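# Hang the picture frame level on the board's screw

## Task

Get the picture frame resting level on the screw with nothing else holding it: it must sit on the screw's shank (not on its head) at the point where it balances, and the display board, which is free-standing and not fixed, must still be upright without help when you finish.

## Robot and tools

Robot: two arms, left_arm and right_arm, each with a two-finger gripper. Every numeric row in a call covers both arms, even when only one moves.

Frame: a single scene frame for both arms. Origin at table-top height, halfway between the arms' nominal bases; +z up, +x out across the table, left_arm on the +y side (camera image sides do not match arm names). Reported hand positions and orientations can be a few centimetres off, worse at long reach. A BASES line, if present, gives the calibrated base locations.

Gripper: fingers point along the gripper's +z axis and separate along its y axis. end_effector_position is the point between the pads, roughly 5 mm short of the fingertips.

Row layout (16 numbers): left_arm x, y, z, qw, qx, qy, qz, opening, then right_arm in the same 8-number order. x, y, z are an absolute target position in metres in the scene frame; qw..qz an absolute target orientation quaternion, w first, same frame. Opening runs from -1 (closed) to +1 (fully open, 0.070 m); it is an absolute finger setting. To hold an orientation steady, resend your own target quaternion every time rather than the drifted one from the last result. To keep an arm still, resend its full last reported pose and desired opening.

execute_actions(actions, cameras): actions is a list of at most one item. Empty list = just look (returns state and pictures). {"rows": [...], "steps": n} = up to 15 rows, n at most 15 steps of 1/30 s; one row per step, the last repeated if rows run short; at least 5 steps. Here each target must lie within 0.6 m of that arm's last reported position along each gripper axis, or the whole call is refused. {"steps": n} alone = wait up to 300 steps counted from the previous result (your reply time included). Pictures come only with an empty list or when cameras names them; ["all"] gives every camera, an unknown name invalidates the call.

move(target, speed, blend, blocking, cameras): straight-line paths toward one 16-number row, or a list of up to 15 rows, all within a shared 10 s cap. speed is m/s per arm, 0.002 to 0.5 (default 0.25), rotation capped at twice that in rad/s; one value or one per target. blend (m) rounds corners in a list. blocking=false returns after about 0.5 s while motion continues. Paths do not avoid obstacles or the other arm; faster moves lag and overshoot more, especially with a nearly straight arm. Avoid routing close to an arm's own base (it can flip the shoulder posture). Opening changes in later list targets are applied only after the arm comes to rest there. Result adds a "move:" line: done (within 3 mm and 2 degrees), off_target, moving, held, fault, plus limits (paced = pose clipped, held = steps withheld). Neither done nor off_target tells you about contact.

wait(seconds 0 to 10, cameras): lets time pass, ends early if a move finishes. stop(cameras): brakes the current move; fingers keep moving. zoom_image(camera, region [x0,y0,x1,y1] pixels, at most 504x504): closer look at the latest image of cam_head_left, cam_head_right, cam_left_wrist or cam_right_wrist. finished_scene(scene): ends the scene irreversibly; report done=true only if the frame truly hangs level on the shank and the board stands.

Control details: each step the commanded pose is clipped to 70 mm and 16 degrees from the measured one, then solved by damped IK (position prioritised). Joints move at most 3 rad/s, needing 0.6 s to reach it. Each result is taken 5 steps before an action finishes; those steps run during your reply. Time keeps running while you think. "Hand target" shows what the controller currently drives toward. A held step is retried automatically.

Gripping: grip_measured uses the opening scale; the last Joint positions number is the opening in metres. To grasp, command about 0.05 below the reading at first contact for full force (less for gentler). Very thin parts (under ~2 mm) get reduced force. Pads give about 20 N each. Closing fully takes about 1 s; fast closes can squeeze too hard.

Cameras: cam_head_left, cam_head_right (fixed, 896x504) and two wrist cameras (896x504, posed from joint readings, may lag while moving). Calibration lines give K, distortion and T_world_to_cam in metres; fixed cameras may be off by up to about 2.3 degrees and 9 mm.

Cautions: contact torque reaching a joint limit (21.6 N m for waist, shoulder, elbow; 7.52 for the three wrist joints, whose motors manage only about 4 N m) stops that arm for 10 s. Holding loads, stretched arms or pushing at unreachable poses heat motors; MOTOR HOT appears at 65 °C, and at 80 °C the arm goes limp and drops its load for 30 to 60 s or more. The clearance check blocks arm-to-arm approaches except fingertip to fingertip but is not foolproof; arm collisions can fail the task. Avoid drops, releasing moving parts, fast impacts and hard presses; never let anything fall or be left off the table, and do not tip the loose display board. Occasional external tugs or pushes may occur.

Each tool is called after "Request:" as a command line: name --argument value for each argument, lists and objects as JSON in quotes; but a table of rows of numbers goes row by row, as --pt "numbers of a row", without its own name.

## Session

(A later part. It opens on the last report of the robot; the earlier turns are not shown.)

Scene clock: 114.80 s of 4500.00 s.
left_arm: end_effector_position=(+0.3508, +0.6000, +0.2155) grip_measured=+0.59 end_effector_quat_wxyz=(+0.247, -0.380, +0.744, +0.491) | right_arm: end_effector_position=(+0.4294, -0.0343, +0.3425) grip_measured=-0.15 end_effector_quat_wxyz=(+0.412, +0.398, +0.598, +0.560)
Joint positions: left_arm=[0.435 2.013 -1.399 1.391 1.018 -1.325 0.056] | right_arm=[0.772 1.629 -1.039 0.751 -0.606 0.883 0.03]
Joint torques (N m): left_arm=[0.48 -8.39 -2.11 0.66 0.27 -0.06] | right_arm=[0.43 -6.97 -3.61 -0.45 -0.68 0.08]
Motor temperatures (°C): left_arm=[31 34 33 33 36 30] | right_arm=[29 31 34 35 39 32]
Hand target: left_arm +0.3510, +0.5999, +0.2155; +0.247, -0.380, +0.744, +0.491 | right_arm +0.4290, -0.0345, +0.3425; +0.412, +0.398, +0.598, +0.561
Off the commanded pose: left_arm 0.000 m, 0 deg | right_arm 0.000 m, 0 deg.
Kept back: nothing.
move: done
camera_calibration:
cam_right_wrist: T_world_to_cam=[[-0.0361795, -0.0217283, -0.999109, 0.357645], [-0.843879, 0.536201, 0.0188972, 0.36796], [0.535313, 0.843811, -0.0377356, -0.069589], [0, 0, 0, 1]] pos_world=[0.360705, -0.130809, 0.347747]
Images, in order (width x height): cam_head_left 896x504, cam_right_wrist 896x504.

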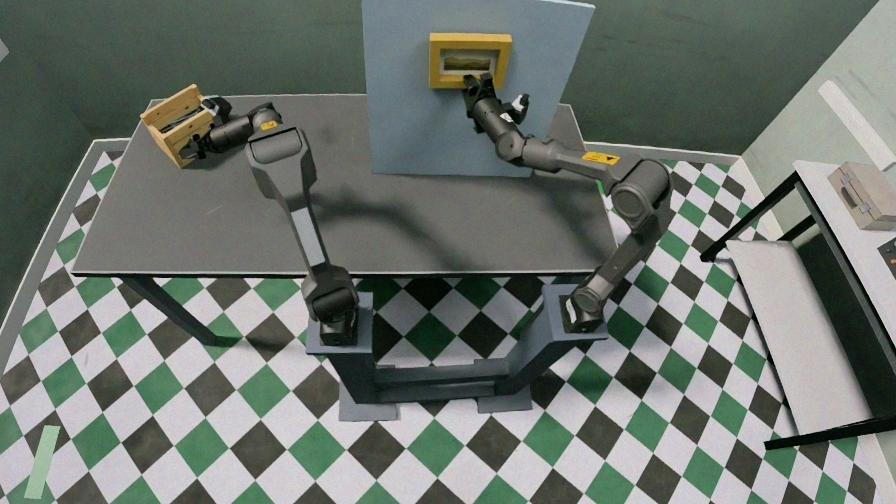

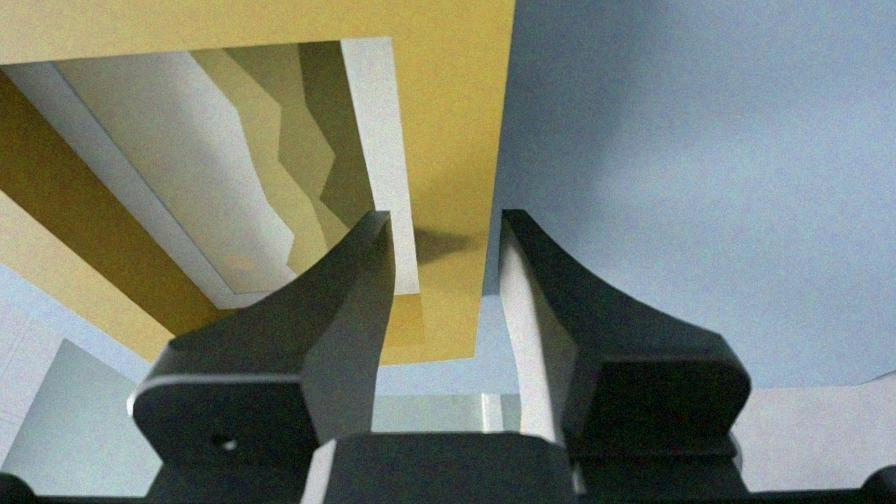

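Request:
move --pt "0.3510 0.5999 0.2155 0.247 -0.380 0.744 0.491 0.59 0.4290 -0.0345 0.3413 0.4123 0.3984 0.5976 0.5606 -0.15" --pt "0.3510 0.5999 0.2155 0.247 -0.380 0.744 0.491 0.59 0.4290 -0.0345 0.3413 0.4123 0.3984 0.5976 0.5606 -0.49" --speed 0.02 --cameras '["cam_right_wrist","cam_head_left"]'

Request:
zoom_image --camera "cam_head_left" --region '[410, 20, 550, 130]'

Scene clock: 116.33 s of 4500.00 s.
left_arm: end_effector_position=(+0.3508, +0.6000, +0.2155) grip_measured=+0.59 end_effector_quat_wxyz=(+0.247, -0.380, +0.744, +0.491) | right_arm: end_effector_position=(+0.4291, -0.0347, +0.3418) grip_measured=-0.45 end_effector_quat_wxyz=(+0.413, +0.398, +0.597, +0.561)
Joint positions: left_arm=[0.435 2.013 -1.399 1.391 1.018 -1.325 0.056] | right_arm=[0.772 1.629 -1.035 0.747 -0.61 0.889 0.019]
Joint torques (N m): left_arm=[0.23 -8.49 -2.08 0.65 0.31 -0.05] | right_arm=[0.6 -5.15 -3.65 -0.42 -0.53 0.14]
Motor temperatures (°C): left_arm=[31 34 33 33 36 30] | right_arm=[29 31 34 35 39 32]
Hand target: left_arm +0.3510, +0.5999, +0.2155; +0.247, -0.380, +0.744, +0.491 | right_arm +0.4290, -0.0345, +0.3413; +0.412, +0.398, +0.598, +0.561
Off the commanded pose: left_arm 0.000 m, 0 deg | right_arm 0.001 m, 0 deg.
Kept back: nothing.
move: done
camera_calibration:
cam_right_wrist: T_world_to_cam=[[-0.0357067, -0.0204804, -0.999152, 0.356798], [-0.843615, 0.536607, 0.019149, 0.367778], [0.53576, 0.843583, -0.036438, -0.0698259], [0, 0, 0, 1]] pos_world=[0.360413, -0.131141, 0.346909]
Images, in order (width x height): cam_head_left 896x504, cam_right_wrist 896x504.

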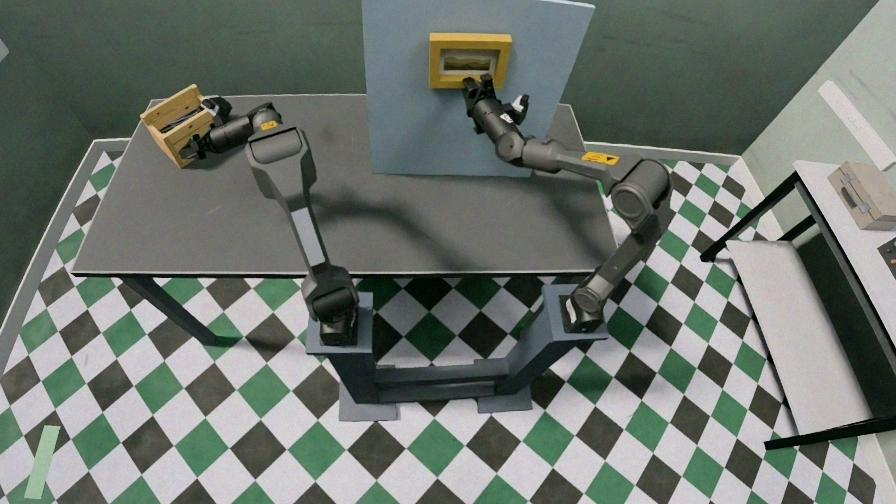

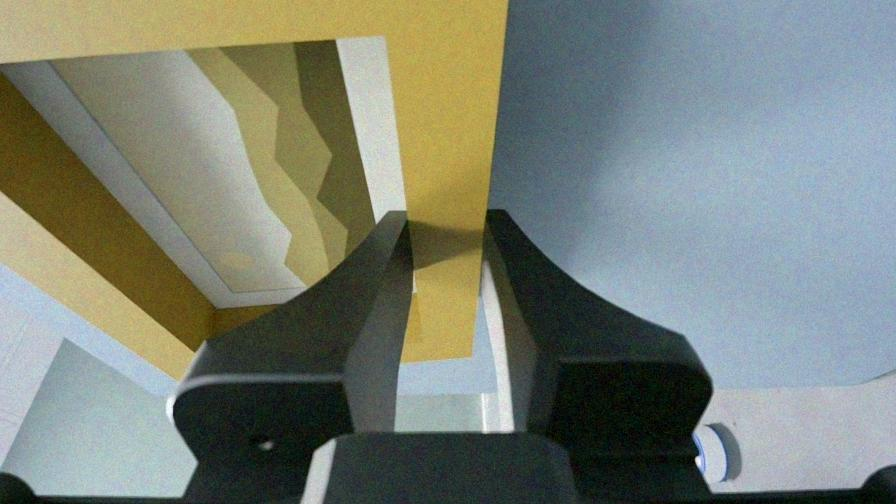

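Scaled by 3.600 from the camera's 896x504 image, which has a finer 1280x720 frame.

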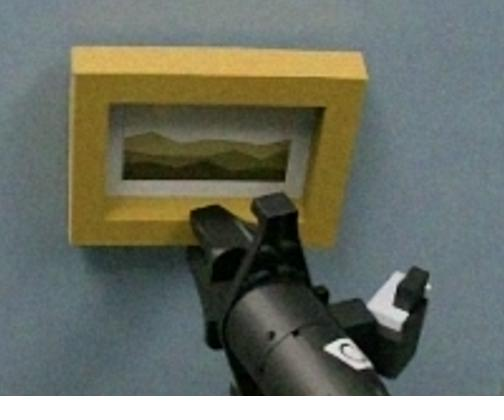

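Request:
move --target '[0.3510, 0.5999, 0.2155, 0.247, -0.380, 0.744, 0.491, 0.59, 0.4290, -0.0396, 0.3418, 0.4237, 0.3858, 0.6141, 0.5428, -0.50]' --speed 0.03 --cameras '["cam_head_left"]'

Scene clock: 119.87 s of 4500.00 s.
left_arm: end_effector_position=(+0.3508, +0.6000, +0.2155) grip_measured=+0.59 end_effector_quat_wxyz=(+0.247, -0.380, +0.744, +0.491) | right_arm: end_effector_position=(+0.4291, -0.0397, +0.3416) grip_measured=-0.45 end_effector_quat_wxyz=(+0.424, +0.386, +0.614, +0.542)
Joint positions: left_arm=[0.435 2.013 -1.399 1.391 1.018 -1.325 0.056] | right_arm=[0.76 1.612 -1.034 0.771 -0.575 0.806 0.019]
Joint torques (N m): left_arm=[0.57 -8.46 -2.28 0.62 0.32 -0.09] | right_arm=[0.51 -7.11 -4.08 -0.91 -0.58 -0.15]
Motor temperatures (°C): left_arm=[31 34 32 33 36 30] | right_arm=[29 31 34 35 39 32]
Hand target: left_arm +0.3510, +0.5999, +0.2155; +0.247, -0.380, +0.744, +0.491 | right_arm +0.4290, -0.0396, +0.3418; +0.424, +0.386, +0.614, +0.543
Off the commanded pose: left_arm 0.000 m, 0 deg | right_arm 0.000 m, 0 deg.
Kept back: nothing.
move: done
Images, in order (width x height): cam_head_left 896x504.

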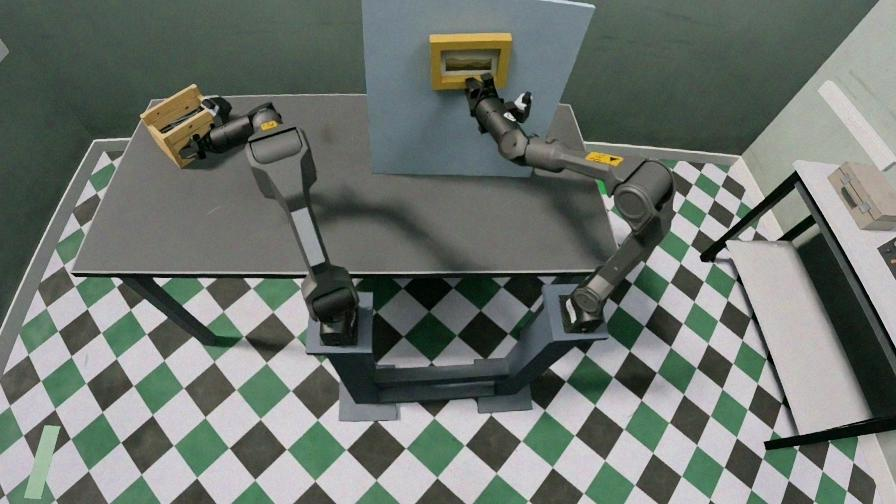

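Request:
zoom_image --camera "cam_head_left" --region '[410, 20, 550, 130]'

Request:
move --pt "0.3510 0.5999 0.2155 0.247 -0.380 0.744 0.491 0.59 0.4290 -0.0396 0.3418 0.4237 0.3858 0.6141 0.5428 -0.44" --pt "0.3510 0.5999 0.2155 0.247 -0.380 0.744 0.491 0.59 0.4290 -0.0396 0.3418 0.4237 0.3858 0.6141 0.5428 -0.40" --pt "0.3510 0.5999 0.2155 0.247 -0.380 0.744 0.491 0.59 0.4290 -0.0396 0.3418 0.4237 0.3858 0.6141 0.5428 -0.30" --pt "0.3510 0.5999 0.2155 0.247 -0.380 0.744 0.491 0.59 0.4290 -0.0396 0.3418 0.4237 0.3858 0.6141 0.5428 -0.15" --speed 0.05 --cameras '["cam_head_left"]'

Request:
zoom_image --camera "cam_head_left" --region '[410, 20, 550, 130]'

Scaled by 3.600 from the camera's 896x504 image, which has a finer 1280x720 frame.

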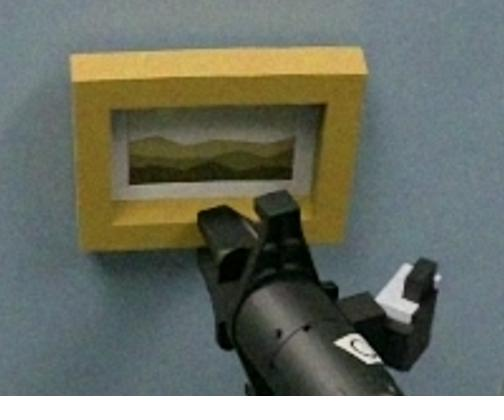

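Scene clock: 124.53 s of 4500.00 s.
left_arm: end_effector_position=(+0.3508, +0.6000, +0.2155) grip_measured=+0.59 end_effector_quat_wxyz=(+0.247, -0.380, +0.744, +0.491) | right_arm: end_effector_position=(+0.4290, -0.0396, +0.3417) grip_measured=-0.15 end_effector_quat_wxyz=(+0.424, +0.385, +0.614, +0.543)
Joint positions: left_arm=[0.435 2.013 -1.399 1.391 1.018 -1.325 0.056] | right_arm=[0.76 1.612 -1.034 0.77 -0.575 0.806 0.03]
Joint torques (N m): left_arm=[0.57 -8.57 -2.12 0.65 0.35 -0.07] | right_arm=[-0.22 -5.18 -3.54 -0.43 -0.61 0.14]
Motor temperatures (°C): left_arm=[31 34 32 33 36 30] | right_arm=[29 31 34 35 39 32]
Hand target: left_arm +0.3510, +0.5999, +0.2155; +0.247, -0.380, +0.744, +0.491 | right_arm +0.4290, -0.0396, +0.3418; +0.424, +0.386, +0.614, +0.543
Off the commanded pose: left_arm 0.000 m, 0 deg | right_arm 0.000 m, 0 deg.
Kept back: nothing.
move: done
Images, in order (width x height): cam_head_left 896x504.

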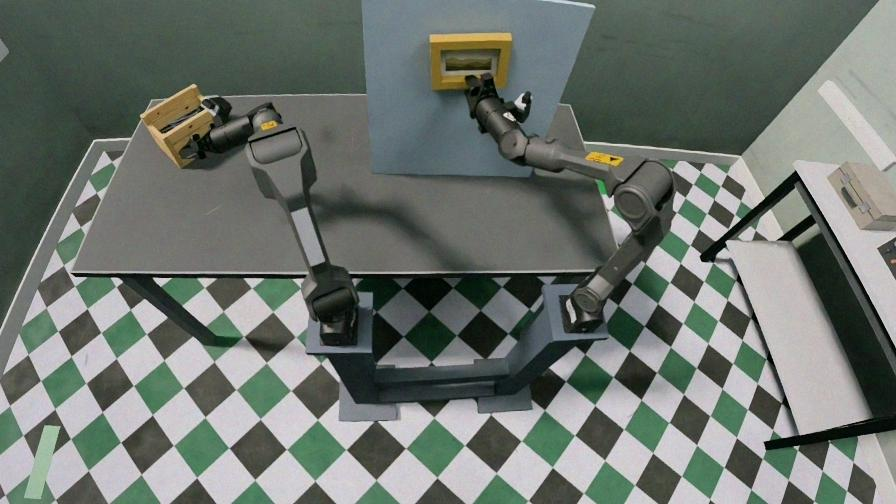

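Scaled by 3.600 from the camera's 896x504 image, which has a finer 1280x720 frame.

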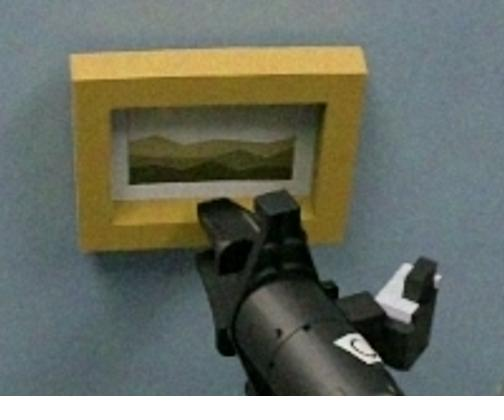

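Request:
move --pt "0.3510 0.5999 0.2155 0.247 -0.380 0.744 0.491 0.59 0.4290 -0.0396 0.3418 0.4237 0.3858 0.6141 0.5428 -0.40" --pt "0.3510 0.5999 0.2155 0.247 -0.380 0.744 0.491 0.59 0.4290 -0.0396 0.3418 0.4237 0.3858 0.6141 0.5428 -0.50" --pt "0.3510 0.5999 0.2155 0.247 -0.380 0.744 0.491 0.59 0.4290 -0.0477 0.3431 0.4413 0.3646 0.6397 0.5130 -0.50" --pt "0.3510 0.5999 0.2155 0.247 -0.380 0.744 0.491 0.59 0.4290 -0.0477 0.3431 0.4413 0.3646 0.6397 0.5130 -0.44" --speed 0.04 --cameras '["cam_head_left"]'

Request:
zoom_image --camera "cam_head_left" --region '[410, 20, 550, 130]'

Scene clock: 129.83 s of 4500.00 s.
left_arm: end_effector_position=(+0.3508, +0.6000, +0.2155) grip_measured=+0.59 end_effector_quat_wxyz=(+0.247, -0.380, +0.744, +0.491) | right_arm: end_effector_position=(+0.4291, -0.0476, +0.3427) grip_measured=-0.44 end_effector_quat_wxyz=(+0.441, +0.364, +0.640, +0.512)
Joint positions: left_arm=[0.435 2.013 -1.399 1.391 1.018 -1.325 0.056] | right_arm=[0.741 1.586 -1.039 0.827 -0.519 0.654 0.02]
Joint torques (N m): left_arm=[0.48 -8.67 -2.21 0.61 0.33 -0.1] | right_arm=[0.04 -7.41 -5.42 -0.84 -0.99 0.15]
Motor temperatures (°C): left_arm=[31 34 32 33 36 30] | right_arm=[29 31 34 35 39 32]
Hand target: left_arm +0.3510, +0.5999, +0.2155; +0.247, -0.380, +0.744, +0.491 | right_arm +0.4290, -0.0477, +0.3431; +0.441, +0.365, +0.640, +0.513
Off the commanded pose: left_arm 0.000 m, 0 deg | right_arm 0.000 m, 0 deg.
Kept back: nothing.
move: done
Images, in order (width x height): cam_head_left 896x504.

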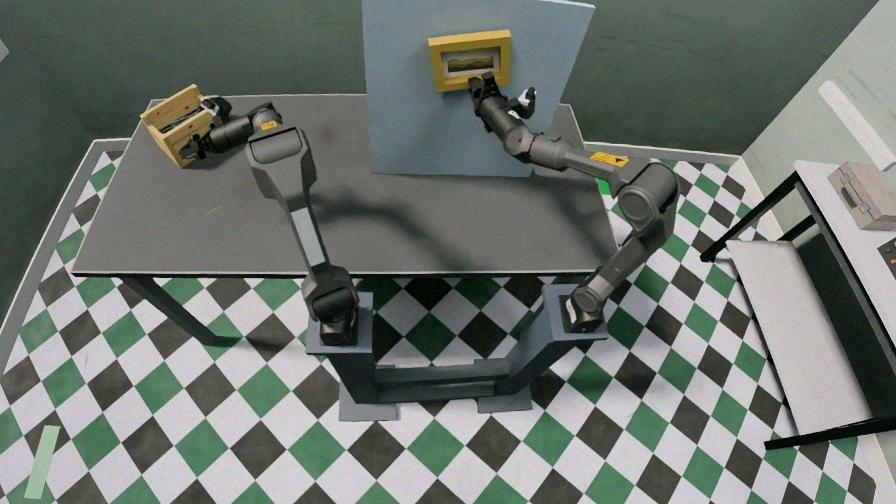

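Scaled by 3.600 from the camera's 896x504 image, which has a finer 1280x720 frame.

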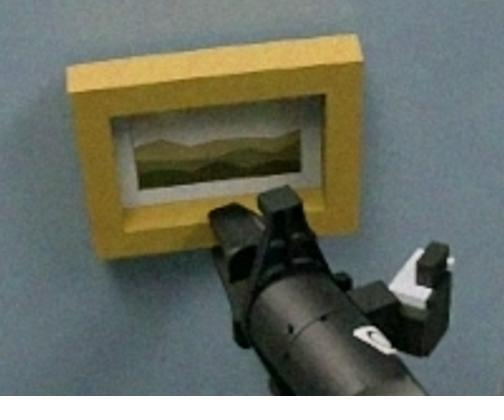

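Request:
move --pt "0.3510 0.5999 0.2155 0.247 -0.380 0.744 0.491 0.59 0.4290 -0.0477 0.3431 0.4413 0.3646 0.6397 0.5130 -0.40" --pt "0.3510 0.5999 0.2155 0.247 -0.380 0.744 0.491 0.59 0.4290 -0.0477 0.3431 0.4413 0.3646 0.6397 0.5130 -0.30" --pt "0.3510 0.5999 0.2155 0.247 -0.380 0.744 0.491 0.59 0.4290 -0.0477 0.3431 0.4413 0.3646 0.6397 0.5130 -0.15" --speed 0.05 --cameras '["cam_head_left"]'

Request:
zoom_image --camera "cam_head_left" --region '[410, 20, 550, 130]'

Scene clock: 133.33 s of 4500.00 s.
left_arm: end_effector_position=(+0.3508, +0.6000, +0.2155) grip_measured=+0.59 end_effector_quat_wxyz=(+0.247, -0.380, +0.744, +0.491) | right_arm: end_effector_position=(+0.4290, -0.0477, +0.3431) grip_measured=-0.15 end_effector_quat_wxyz=(+0.441, +0.365, +0.640, +0.513)
Joint positions: left_arm=[0.435 2.013 -1.399 1.391 1.018 -1.325 0.056] | right_arm=[0.741 1.585 -1.039 0.827 -0.519 0.655 0.03]
Joint torques (N m): left_arm=[0.38 -8.46 -2.31 0.63 0.35 -0.06] | right_arm=[0.7 -5.06 -3.61 -0.48 -0.54 0.1]
Motor temperatures (°C): left_arm=[31 34 32 33 36 30] | right_arm=[29 31 34 35 39 32]
Hand target: left_arm +0.3510, +0.5999, +0.2155; +0.247, -0.380, +0.744, +0.491 | right_arm +0.4290, -0.0477, +0.3431; +0.441, +0.365, +0.640, +0.513
Off the commanded pose: left_arm 0.000 m, 0 deg | right_arm 0.000 m, 0 deg.
Kept back: nothing.
move: done
Images, in order (width x height): cam_head_left 896x504.

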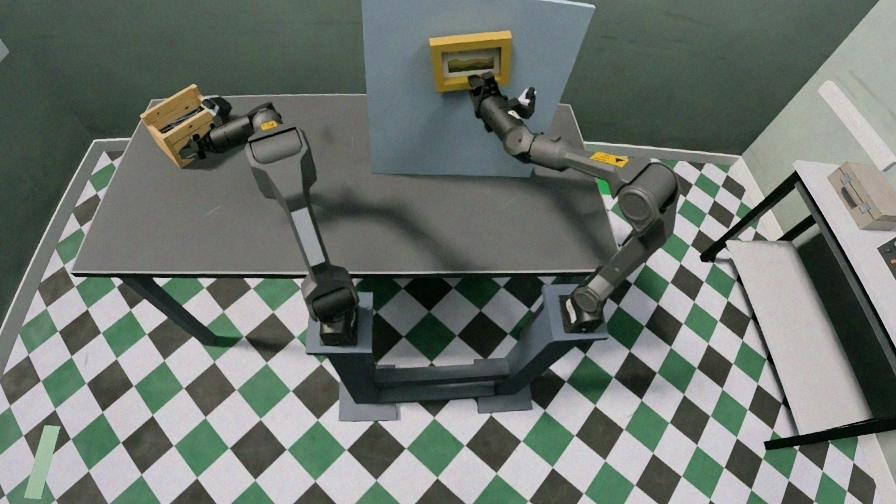

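Scaled by 3.600 from the camera's 896x504 image, which has a finer 1280x720 frame.

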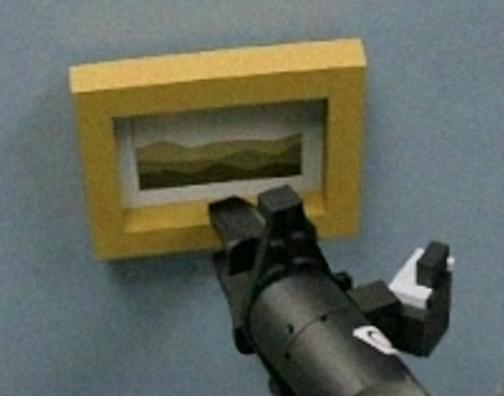

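Request:
zoom_image --camera "cam_head_left" --region '[410, 20, 470, 70]'

Request:
zoom_image --camera "cam_head_left" --region '[480, 20, 540, 70]'

Scaled by 8.400 from the camera's 896x504 image, which has a finer 1280x720 frame.

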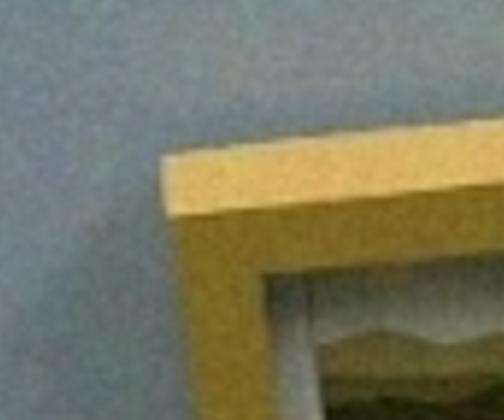

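Scaled by 8.400 from the camera's 896x504 image, which has a finer 1280x720 frame.

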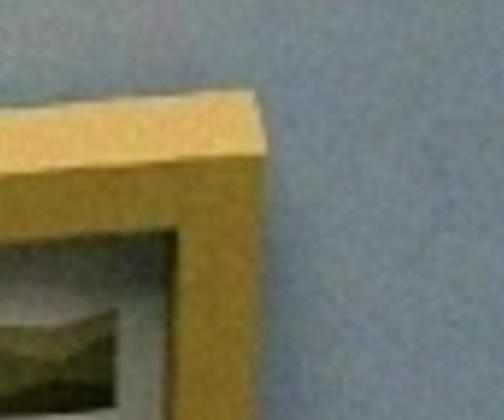

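Request:
move --pt "0.3510 0.5999 0.2155 0.247 -0.380 0.744 0.491 0.59 0.4290 -0.0448 0.3427 0.4350 0.3724 0.6305 0.5239 -0.15" --pt "0.3510 0.5999 0.2155 0.247 -0.380 0.744 0.491 0.59 0.4290 -0.0448 0.3427 0.4350 0.3724 0.6305 0.5239 -0.40" --pt "0.3510 0.5999 0.2155 0.247 -0.380 0.744 0.491 0.59 0.4290 -0.0448 0.3427 0.4350 0.3724 0.6305 0.5239 -0.50" --speed 0.03 --cameras '["cam_head_left"]'

Request:
zoom_image --camera "cam_head_left" --region '[410, 20, 550, 130]'

Scene clock: 137.60 s of 4500.00 s.
left_arm: end_effector_position=(+0.3508, +0.6000, +0.2155) grip_measured=+0.59 end_effector_quat_wxyz=(+0.247, -0.380, +0.744, +0.491) | right_arm: end_effector_position=(+0.4293, -0.0450, +0.3423) grip_measured=-0.45 end_effector_quat_wxyz=(+0.435, +0.373, +0.631, +0.524)
Joint positions: left_arm=[0.435 2.013 -1.399 1.391 1.018 -1.325 0.056] | right_arm=[0.747 1.595 -1.037 0.805 -0.539 0.712 0.019]
Joint torques (N m): left_arm=[0.44 -8.68 -2.13 0.62 0.33 -0.08] | right_arm=[-0.31 -7.99 -5.41 -0.73 -1.11 -0.16]
Motor temperatures (°C): left_arm=[31 34 32 33 36 30] | right_arm=[29 31 34 35 39 32]
Hand target: left_arm +0.3510, +0.5999, +0.2155; +0.247, -0.380, +0.744, +0.491 | right_arm +0.4290, -0.0448, +0.3427; +0.435, +0.372, +0.631, +0.524
Off the commanded pose: left_arm 0.000 m, 0 deg | right_arm 0.001 m, 0 deg.
Kept back: nothing.
move: done
Images, in order (width x height): cam_head_left 896x504.

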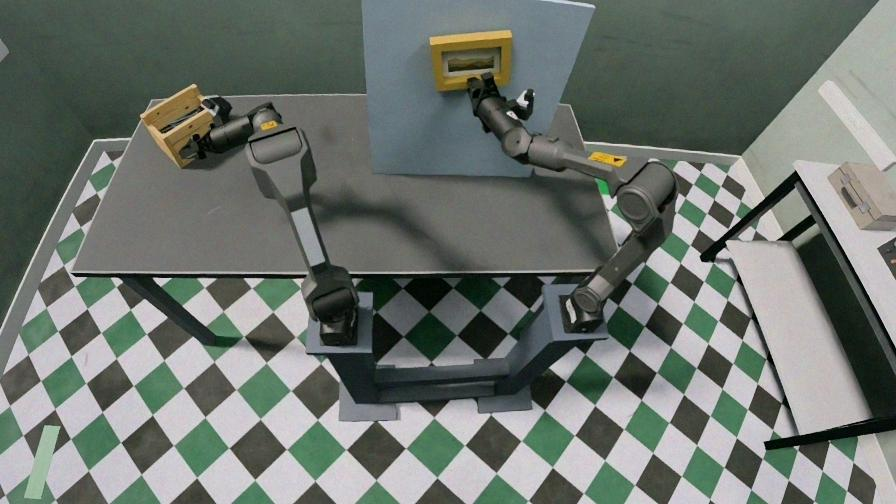

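Scaled by 3.600 from the camera's 896x504 image, which has a finer 1280x720 frame.

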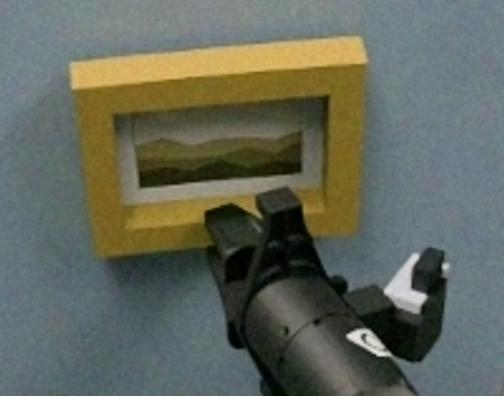

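Request:
move --pt "0.3510 0.5999 0.2155 0.247 -0.380 0.744 0.491 0.59 0.4290 -0.0350 0.3416 0.4127 0.3980 0.5981 0.5601 -0.50" --pt "0.3510 0.5999 0.2155 0.247 -0.380 0.744 0.491 0.59 0.4290 -0.0241 0.3413 0.3873 0.4237 0.5614 0.5961 -0.50" --speed 0.04 --blend 0.003 --cameras '["cam_head_left"]'

Request:
zoom_image --camera "cam_head_left" --region '[410, 20, 550, 130]'

Scene clock: 141.33 s of 4500.00 s.
left_arm: end_effector_position=(+0.3508, +0.6000, +0.2155) grip_measured=+0.59 end_effector_quat_wxyz=(+0.247, -0.380, +0.744, +0.491) | right_arm: end_effector_position=(+0.4291, -0.0246, +0.3417) grip_measured=-0.44 end_effector_quat_wxyz=(+0.387, +0.424, +0.561, +0.596)
Joint positions: left_arm=[0.435 2.013 -1.399 1.391 1.018 -1.325 0.056] | right_arm=[0.798 1.666 -1.04 0.716 -0.684 1.044 0.02]
Joint torques (N m): left_arm=[0.35 -8.68 -2.37 0.6 0.38 -0.1] | right_arm=[-1.18 -2.24 -2.48 0.8 0.11 0.5]
Motor temperatures (°C): left_arm=[31 34 32 33 36 30] | right_arm=[29 31 34 35 39 32]
Hand target: left_arm +0.3510, +0.5999, +0.2155; +0.247, -0.380, +0.744, +0.491 | right_arm +0.4290, -0.0241, +0.3413; +0.387, +0.424, +0.561, +0.596
Off the commanded pose: left_arm 0.000 m, 0 deg | right_arm 0.001 m, 0 deg.
Kept back: nothing.
move: done
Images, in order (width x height): cam_head_left 896x504.

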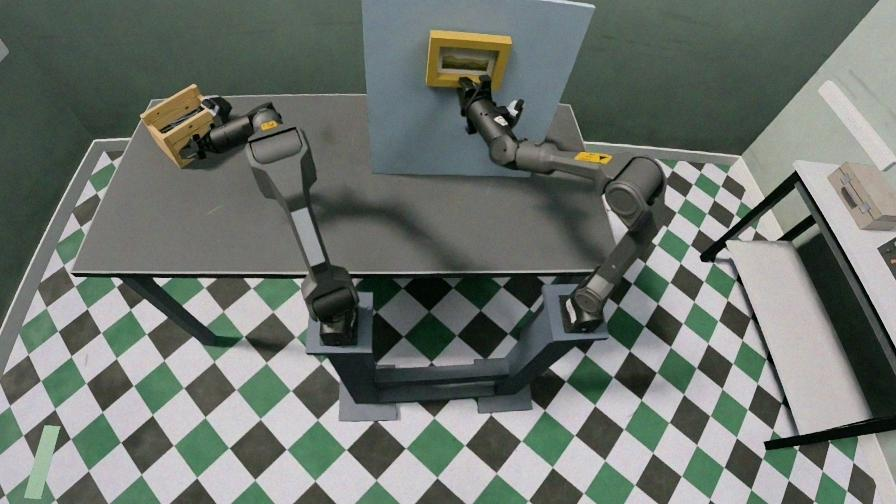

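Scaled by 3.600 from the camera's 896x504 image, which has a finer 1280x720 frame.

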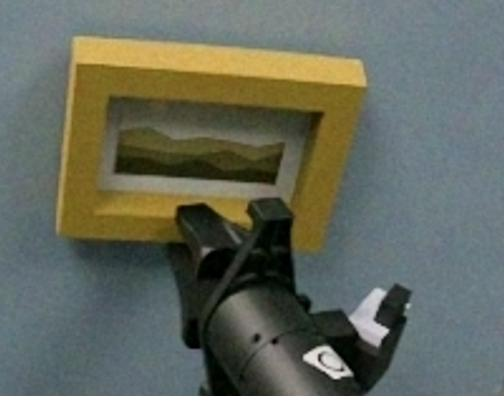

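Request:
move --pt "0.3510 0.5999 0.2155 0.247 -0.380 0.744 0.491 0.59 0.4290 -0.0246 0.3421 0.3873 0.4237 0.5614 0.5961 -0.50" --pt "0.3510 0.5999 0.2155 0.247 -0.380 0.744 0.491 0.59 0.4290 -0.0246 0.3421 0.3873 0.4237 0.5614 0.5961 -0.42" --pt "0.3510 0.5999 0.2155 0.247 -0.380 0.744 0.491 0.59 0.4290 -0.0246 0.3421 0.3873 0.4237 0.5614 0.5961 -0.32" --pt "0.3510 0.5999 0.2155 0.247 -0.380 0.744 0.491 0.59 0.4290 -0.0246 0.3421 0.3873 0.4237 0.5614 0.5961 -0.15" --speed 0.03 --cameras '["cam_head_left"]'

Request:
zoom_image --camera "cam_head_left" --region '[410, 20, 550, 130]'

Request:
zoom_image --camera "cam_head_left" --region '[410, 10, 470, 60]'

Request:
zoom_image --camera "cam_head_left" --region '[480, 20, 540, 70]'

Scene clock: 145.53 s of 4500.00 s.
left_arm: end_effector_position=(+0.3508, +0.6000, +0.2155) grip_measured=+0.59 end_effector_quat_wxyz=(+0.247, -0.380, +0.744, +0.491) | right_arm: end_effector_position=(+0.4291, -0.0247, +0.3416) grip_measured=-0.15 end_effector_quat_wxyz=(+0.387, +0.424, +0.561, +0.596)
Joint positions: left_arm=[0.435 2.013 -1.399 1.391 1.018 -1.325 0.056] | right_arm=[0.797 1.666 -1.041 0.717 -0.68 1.042 0.03]
Joint torques (N m): left_arm=[0.54 -8.81 -2.18 0.62 0.34 -0.1] | right_arm=[0.71 -7.4 -4.64 -0.65 -0.79 -0.21]
Motor temperatures (°C): left_arm=[31 34 32 33 36 30] | right_arm=[29 31 34 35 39 32]
Hand target: left_arm +0.3510, +0.5999, +0.2155; +0.247, -0.380, +0.744, +0.491 | right_arm +0.4290, -0.0246, +0.3421; +0.387, +0.424, +0.561, +0.596
Off the commanded pose: left_arm 0.000 m, 0 deg | right_arm 0.001 m, 0 deg.
Kept back: nothing.
move: done
Images, in order (width x height): cam_head_left 896x504.

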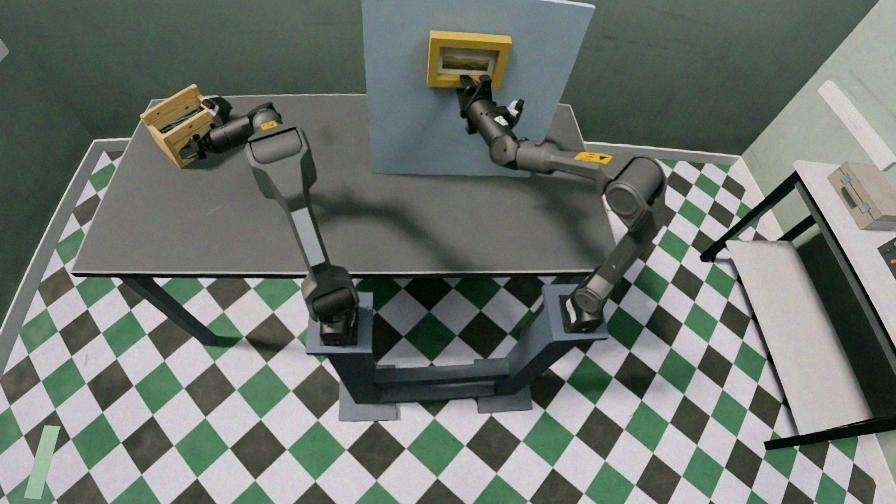

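Scaled by 3.600 from the camera's 896x504 image, which has a finer 1280x720 frame.

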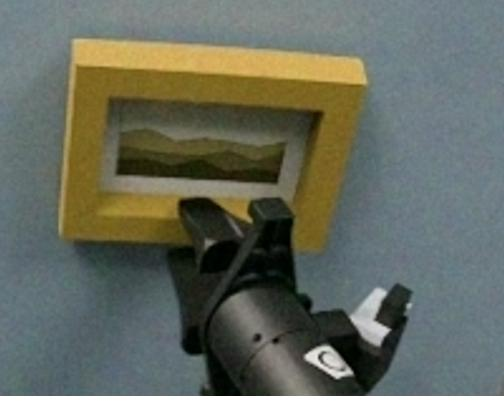

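Scaled by 8.400 from the camera's 896x504 image, which has a finer 1280x720 frame.

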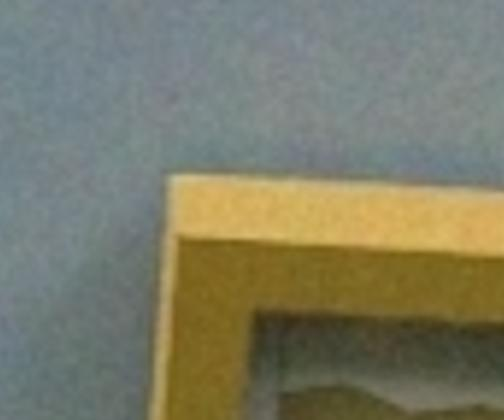

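Scaled by 8.400 from the camera's 896x504 image, which has a finer 1280x720 frame.

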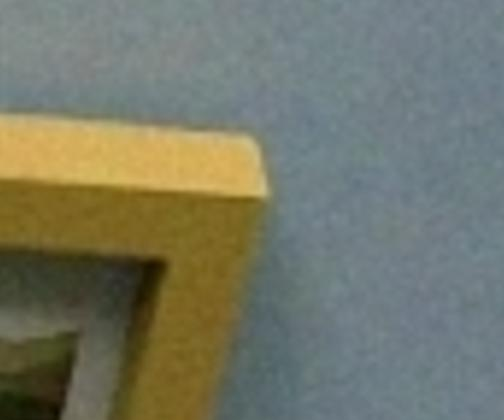

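Request:
wait --seconds 0 --cameras '["cam_right_wrist", "cam_head_left"]'

Request:
zoom_image --camera "cam_head_left" --region '[420, 50, 540, 130]'

Scene clock: 151.53 s of 4500.00 s.
left_arm: end_effector_position=(+0.3508, +0.6000, +0.2155) grip_measured=+0.59 end_effector_quat_wxyz=(+0.247, -0.380, +0.744, +0.491) | right_arm: end_effector_position=(+0.4291, -0.0247, +0.3416) grip_measured=-0.15 end_effector_quat_wxyz=(+0.387, +0.424, +0.561, +0.596)
Joint positions: left_arm=[0.435 2.013 -1.399 1.391 1.018 -1.325 0.056] | right_arm=[0.797 1.666 -1.041 0.717 -0.68 1.042 0.03]
Joint torques (N m): left_arm=[0.54 -8.67 -2.24 0.59 0.36 -0.1] | right_arm=[0.72 -7.35 -4.59 -0.63 -0.78 -0.18]
Motor temperatures (°C): left_arm=[31 34 32 33 36 30] | right_arm=[29 31 34 35 39 32]
Hand target: left_arm +0.3510, +0.5999, +0.2155; +0.247, -0.380, +0.744, +0.491 | right_arm +0.4290, -0.0246, +0.3421; +0.387, +0.424, +0.561, +0.596
Off the commanded pose: left_arm 0.000 m, 0 deg | right_arm 0.001 m, 0 deg.
Steps of this call (1-180: nothing new was sent). Readings (end_effector_position of left_arm | right_arm):
1: (+0.3508, +0.6000, +0.2155) | (+0.4291, -0.0247, +0.3416)
2: (+0.3508, +0.6000, +0.2155) | (+0.4291, -0.0247, +0.3416)
4: (+0.3508, +0.6000, +0.2155) | (+0.4291, -0.0247, +0.3416)
8: (+0.3508, +0.6000, +0.2155) | (+0.4291, -0.0247, +0.3416)
180: the state above
camera_calibration:
cam_right_wrist: T_world_to_cam=[[-0.0378928, 0.102818, -0.993978, 0.358975], [-0.842529, 0.531561, 0.0871044, 0.338634], [0.537316, 0.840756, 0.0664849, -0.114206], [0, 0, 0, 1]] pos_world=[0.360276, -0.120894, 0.334909]
Images, in order (width x height): cam_head_left 896x504, cam_right_wrist 896x504.

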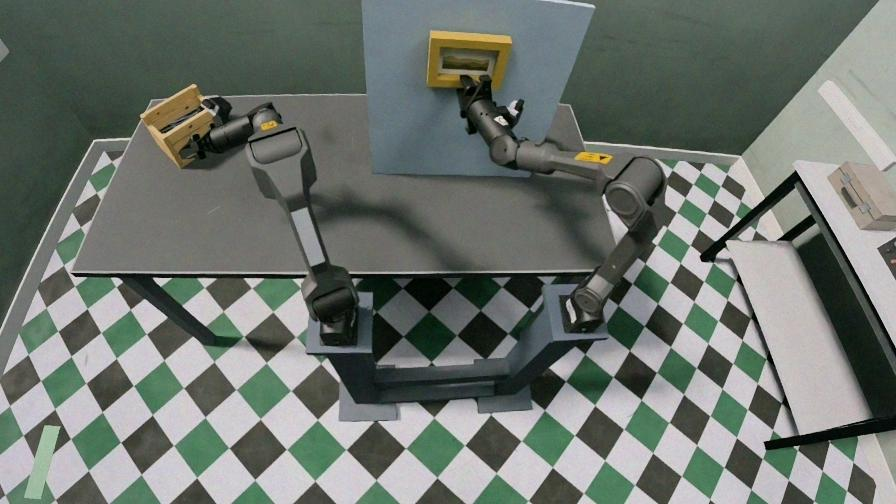

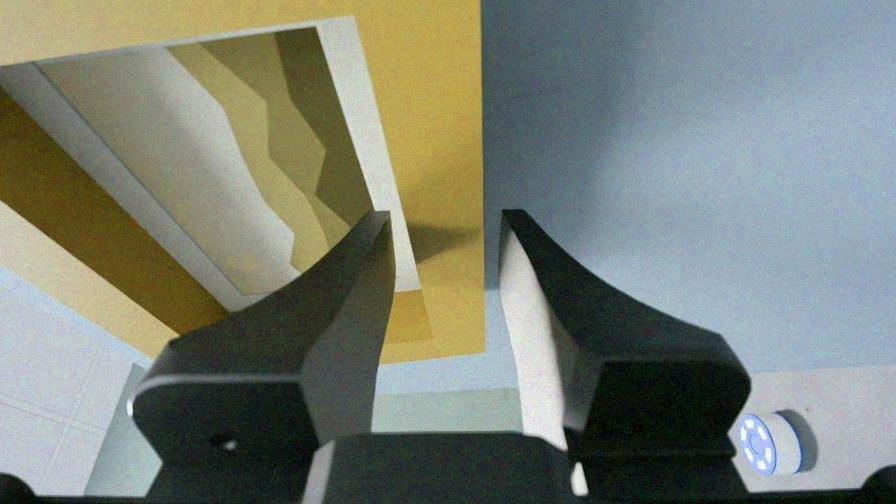

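Scaled by 4.200 from the camera's 896x504 image, which has a finer 1280x720 frame.

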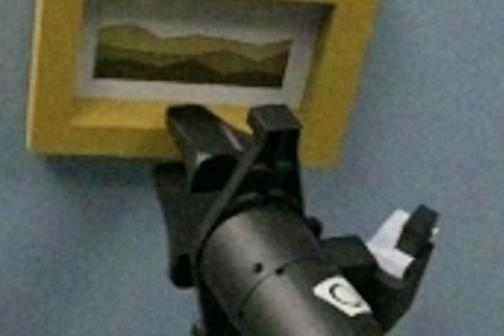

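Request:
zoom_image --camera "cam_head_left" --region '[410, 10, 470, 60]'

Request:
zoom_image --camera "cam_head_left" --region '[480, 20, 540, 70]'

Scaled by 8.400 from the camera's 896x504 image, which has a finer 1280x720 frame.

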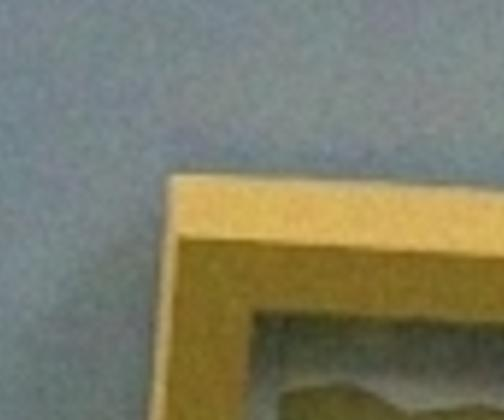

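Scaled by 8.400 from the camera's 896x504 image, which has a finer 1280x720 frame.

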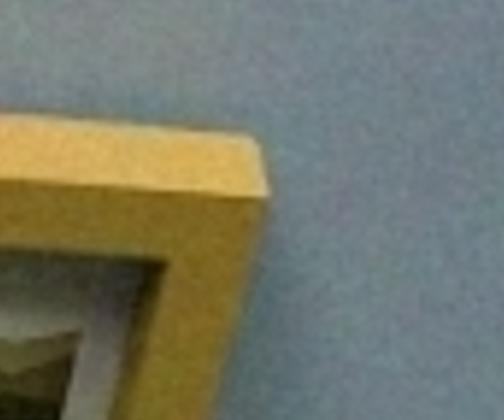

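Request:
move --pt "0.3510 0.5999 0.2155 0.247 -0.380 0.744 0.491 0.59 0.4290 -0.0250 0.3414 0.4001 0.4111 0.5853 0.5731 -0.15" --pt "0.3510 0.5999 0.2155 0.247 -0.380 0.744 0.491 0.59 0.4290 -0.0250 0.3414 0.4001 0.4111 0.5853 0.5731 -0.39" --pt "0.3510 0.5999 0.2155 0.247 -0.380 0.744 0.491 0.59 0.4290 -0.0250 0.3414 0.4001 0.4111 0.5853 0.5731 -0.50" --speed 0.03 --cameras '["cam_head_left"]'

Request:
zoom_image --camera "cam_head_left" --region '[410, 20, 550, 130]'

Scene clock: 159.13 s of 4500.00 s.
left_arm: end_effector_position=(+0.3508, +0.6000, +0.2155) grip_measured=+0.59 end_effector_quat_wxyz=(+0.247, -0.380, +0.744, +0.491) | right_arm: end_effector_position=(+0.4288, -0.0249, +0.3419) grip_measured=-0.45 end_effector_quat_wxyz=(+0.400, +0.411, +0.585, +0.573)
Joint positions: left_arm=[0.435 2.013 -1.399 1.391 1.018 -1.325 0.056] | right_arm=[0.797 1.653 -1.057 0.768 -0.633 0.921 0.019]
Joint torques (N m): left_arm=[0.22 -8.78 -2.48 0.59 0.38 -0.11] | right_arm=[-0.16 -5.85 -3.76 -0.41 -0.42 0.18]
Motor temperatures (°C): left_arm=[31 34 32 33 36 30] | right_arm=[29 31 34 35 39 32]
Hand target: left_arm +0.3510, +0.5999, +0.2155; +0.247, -0.380, +0.744, +0.491 | right_arm +0.4290, -0.0250, +0.3414; +0.400, +0.411, +0.585, +0.573
Off the commanded pose: left_arm 0.000 m, 0 deg | right_arm 0.001 m, 0 deg.
Kept back: nothing.
move: done
Images, in order (width x height): cam_head_left 896x504.

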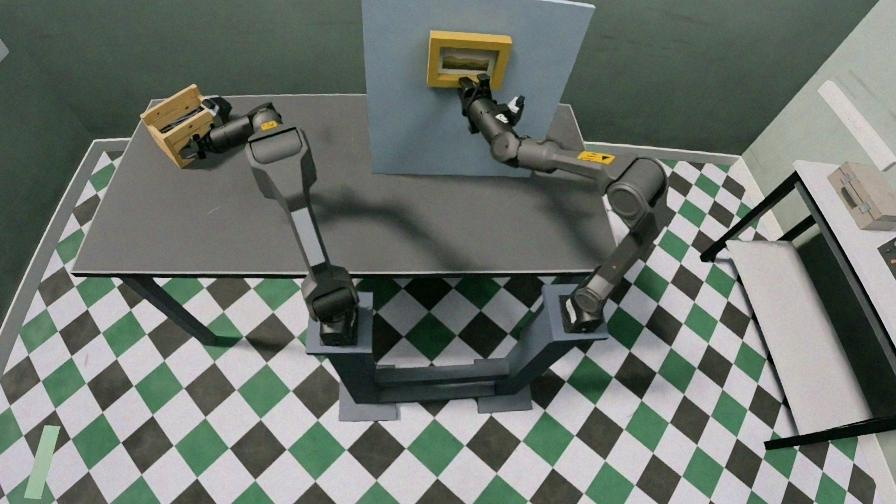

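Scaled by 3.600 from the camera's 896x504 image, which has a finer 1280x720 frame.

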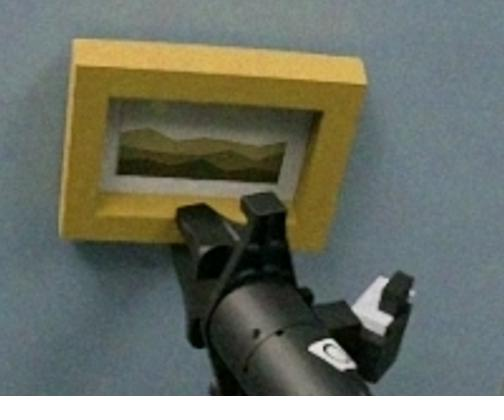

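Request:
move --pt "0.3510 0.5999 0.2155 0.247 -0.380 0.744 0.491 0.59 0.4287 -0.0250 0.3480 0.4001 0.4111 0.5853 0.5731 -0.50" --pt "0.3510 0.5999 0.2155 0.247 -0.380 0.744 0.491 0.59 0.4287 -0.0308 0.3480 0.4001 0.4111 0.5853 0.5731 -0.50" --speed 0.03 --cameras '["cam_head_left"]'

Request:
zoom_image --camera "cam_head_left" --region '[410, 10, 470, 60]'

Request:
zoom_image --camera "cam_head_left" --region '[480, 20, 540, 70]'

Scene clock: 160.30 s of 4500.00 s.
left_arm: end_effector_position=(+0.3508, +0.6000, +0.2155) grip_measured=+0.59 end_effector_quat_wxyz=(+0.247, -0.380, +0.744, +0.491) | right_arm: end_effector_position=(+0.4288, -0.0308, +0.3480) grip_measured=-0.45 end_effector_quat_wxyz=(+0.400, +0.411, +0.585, +0.573)
Joint positions: left_arm=[0.435 2.013 -1.399 1.391 1.018 -1.325 0.056] | right_arm=[0.782 1.63 -1.056 0.772 -0.608 0.91 0.019]
Joint torques (N m): left_arm=[0.52 -8.93 -2.34 0.58 0.36 -0.1] | right_arm=[0.2 -8.01 -4.43 -0.75 -0.95 -0.05]
Motor temperatures (°C): left_arm=[31 34 32 33 36 30] | right_arm=[29 31 34 35 39 32]
Hand target: left_arm +0.3510, +0.5999, +0.2155; +0.247, -0.380, +0.744, +0.491 | right_arm +0.4287, -0.0308, +0.3480; +0.400, +0.411, +0.585, +0.573
Off the commanded pose: left_arm 0.000 m, 0 deg | right_arm 0.000 m, 0 deg.
Kept back: nothing.
move: done
Images, in order (width x height): cam_head_left 896x504.

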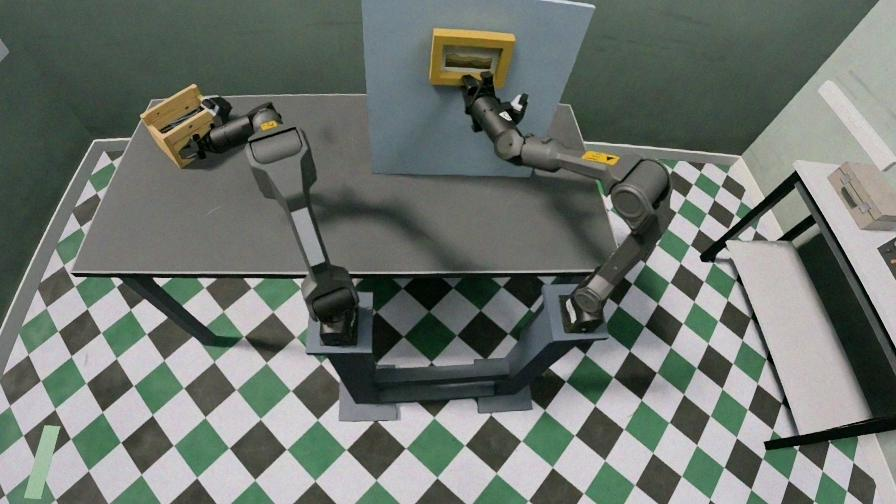

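Scaled by 8.400 from the camera's 896x504 image, which has a finer 1280x720 frame.

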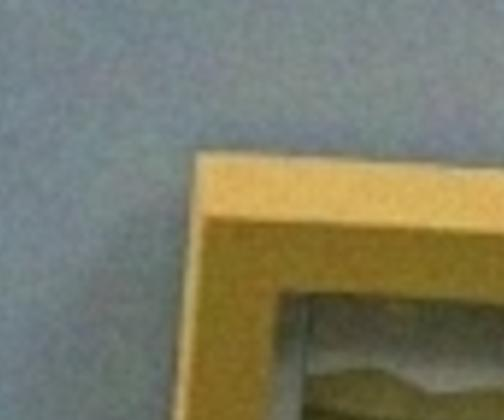

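Scaled by 8.400 from the camera's 896x504 image, which has a finer 1280x720 frame.

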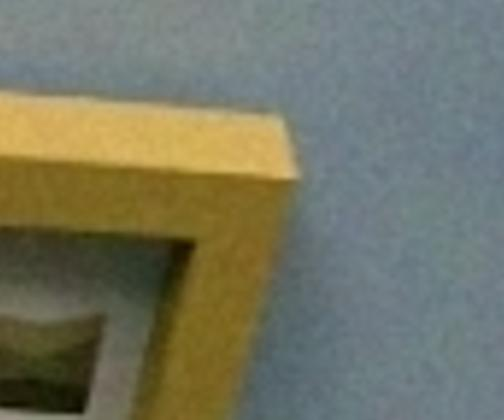

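Request:
move --pt "0.3510 0.5999 0.2155 0.247 -0.380 0.744 0.491 0.59 0.4288 -0.0308 0.3430 0.4001 0.4111 0.5853 0.5731 -0.50" --pt "0.3510 0.5999 0.2155 0.247 -0.380 0.744 0.491 0.59 0.4288 -0.0308 0.3412 0.4001 0.4111 0.5853 0.5731 -0.50" --speed '[0.03, 0.01]' --blend 0.001 --cameras '["cam_head_left"]'

Request:
zoom_image --camera "cam_head_left" --region '[410, 10, 470, 60]'

Request:
zoom_image --camera "cam_head_left" --region '[480, 20, 540, 70]'

Scene clock: 161.77 s of 4500.00 s.
left_arm: end_effector_position=(+0.3508, +0.6000, +0.2155) grip_measured=+0.59 end_effector_quat_wxyz=(+0.247, -0.380, +0.744, +0.491) | right_arm: end_effector_position=(+0.4288, -0.0309, +0.3425) grip_measured=-0.45 end_effector_quat_wxyz=(+0.401, +0.411, +0.584, +0.574)
Joint positions: left_arm=[0.435 2.013 -1.399 1.391 1.018 -1.325 0.056] | right_arm=[0.782 1.639 -1.04 0.745 -0.628 0.942 0.019]
Joint torques (N m): left_arm=[0.4 -8.87 -2.25 0.57 0.38 -0.13] | right_arm=[0.18 -4.84 -3.28 -0.76 -0.36 -0.05]
Motor temperatures (°C): left_arm=[31 34 32 33 36 30] | right_arm=[29 31 34 35 39 32]
Hand target: left_arm +0.3510, +0.5999, +0.2155; +0.247, -0.380, +0.744, +0.491 | right_arm +0.4288, -0.0308, +0.3412; +0.400, +0.411, +0.585, +0.573
Off the commanded pose: left_arm 0.000 m, 0 deg | right_arm 0.001 m, 0 deg.
Kept back: nothing.
move: done; blend cut to 0.0009 m at target 1
Images, in order (width x height): cam_head_left 896x504.

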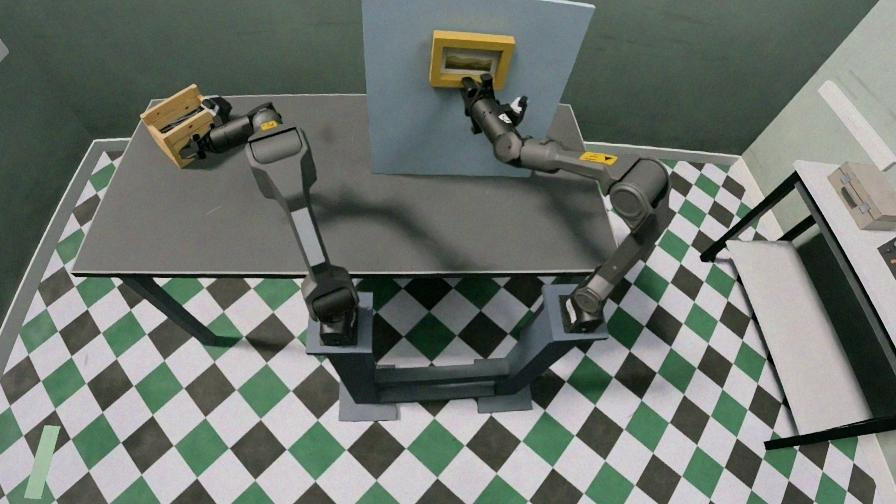

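Scaled by 8.400 from the camera's 896x504 image, which has a finer 1280x720 frame.

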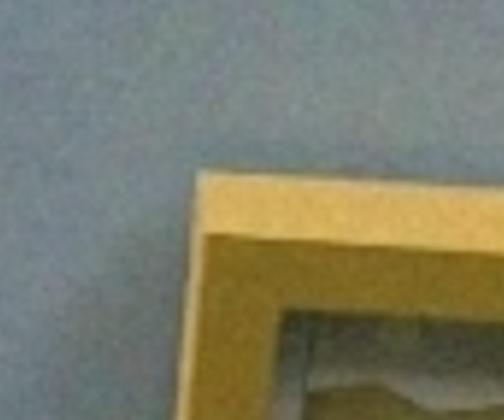

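Scaled by 8.400 from the camera's 896x504 image, which has a finer 1280x720 frame.

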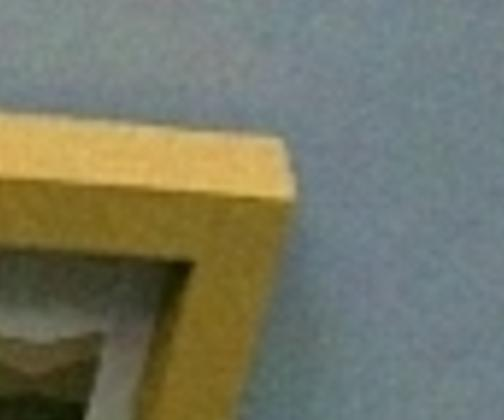

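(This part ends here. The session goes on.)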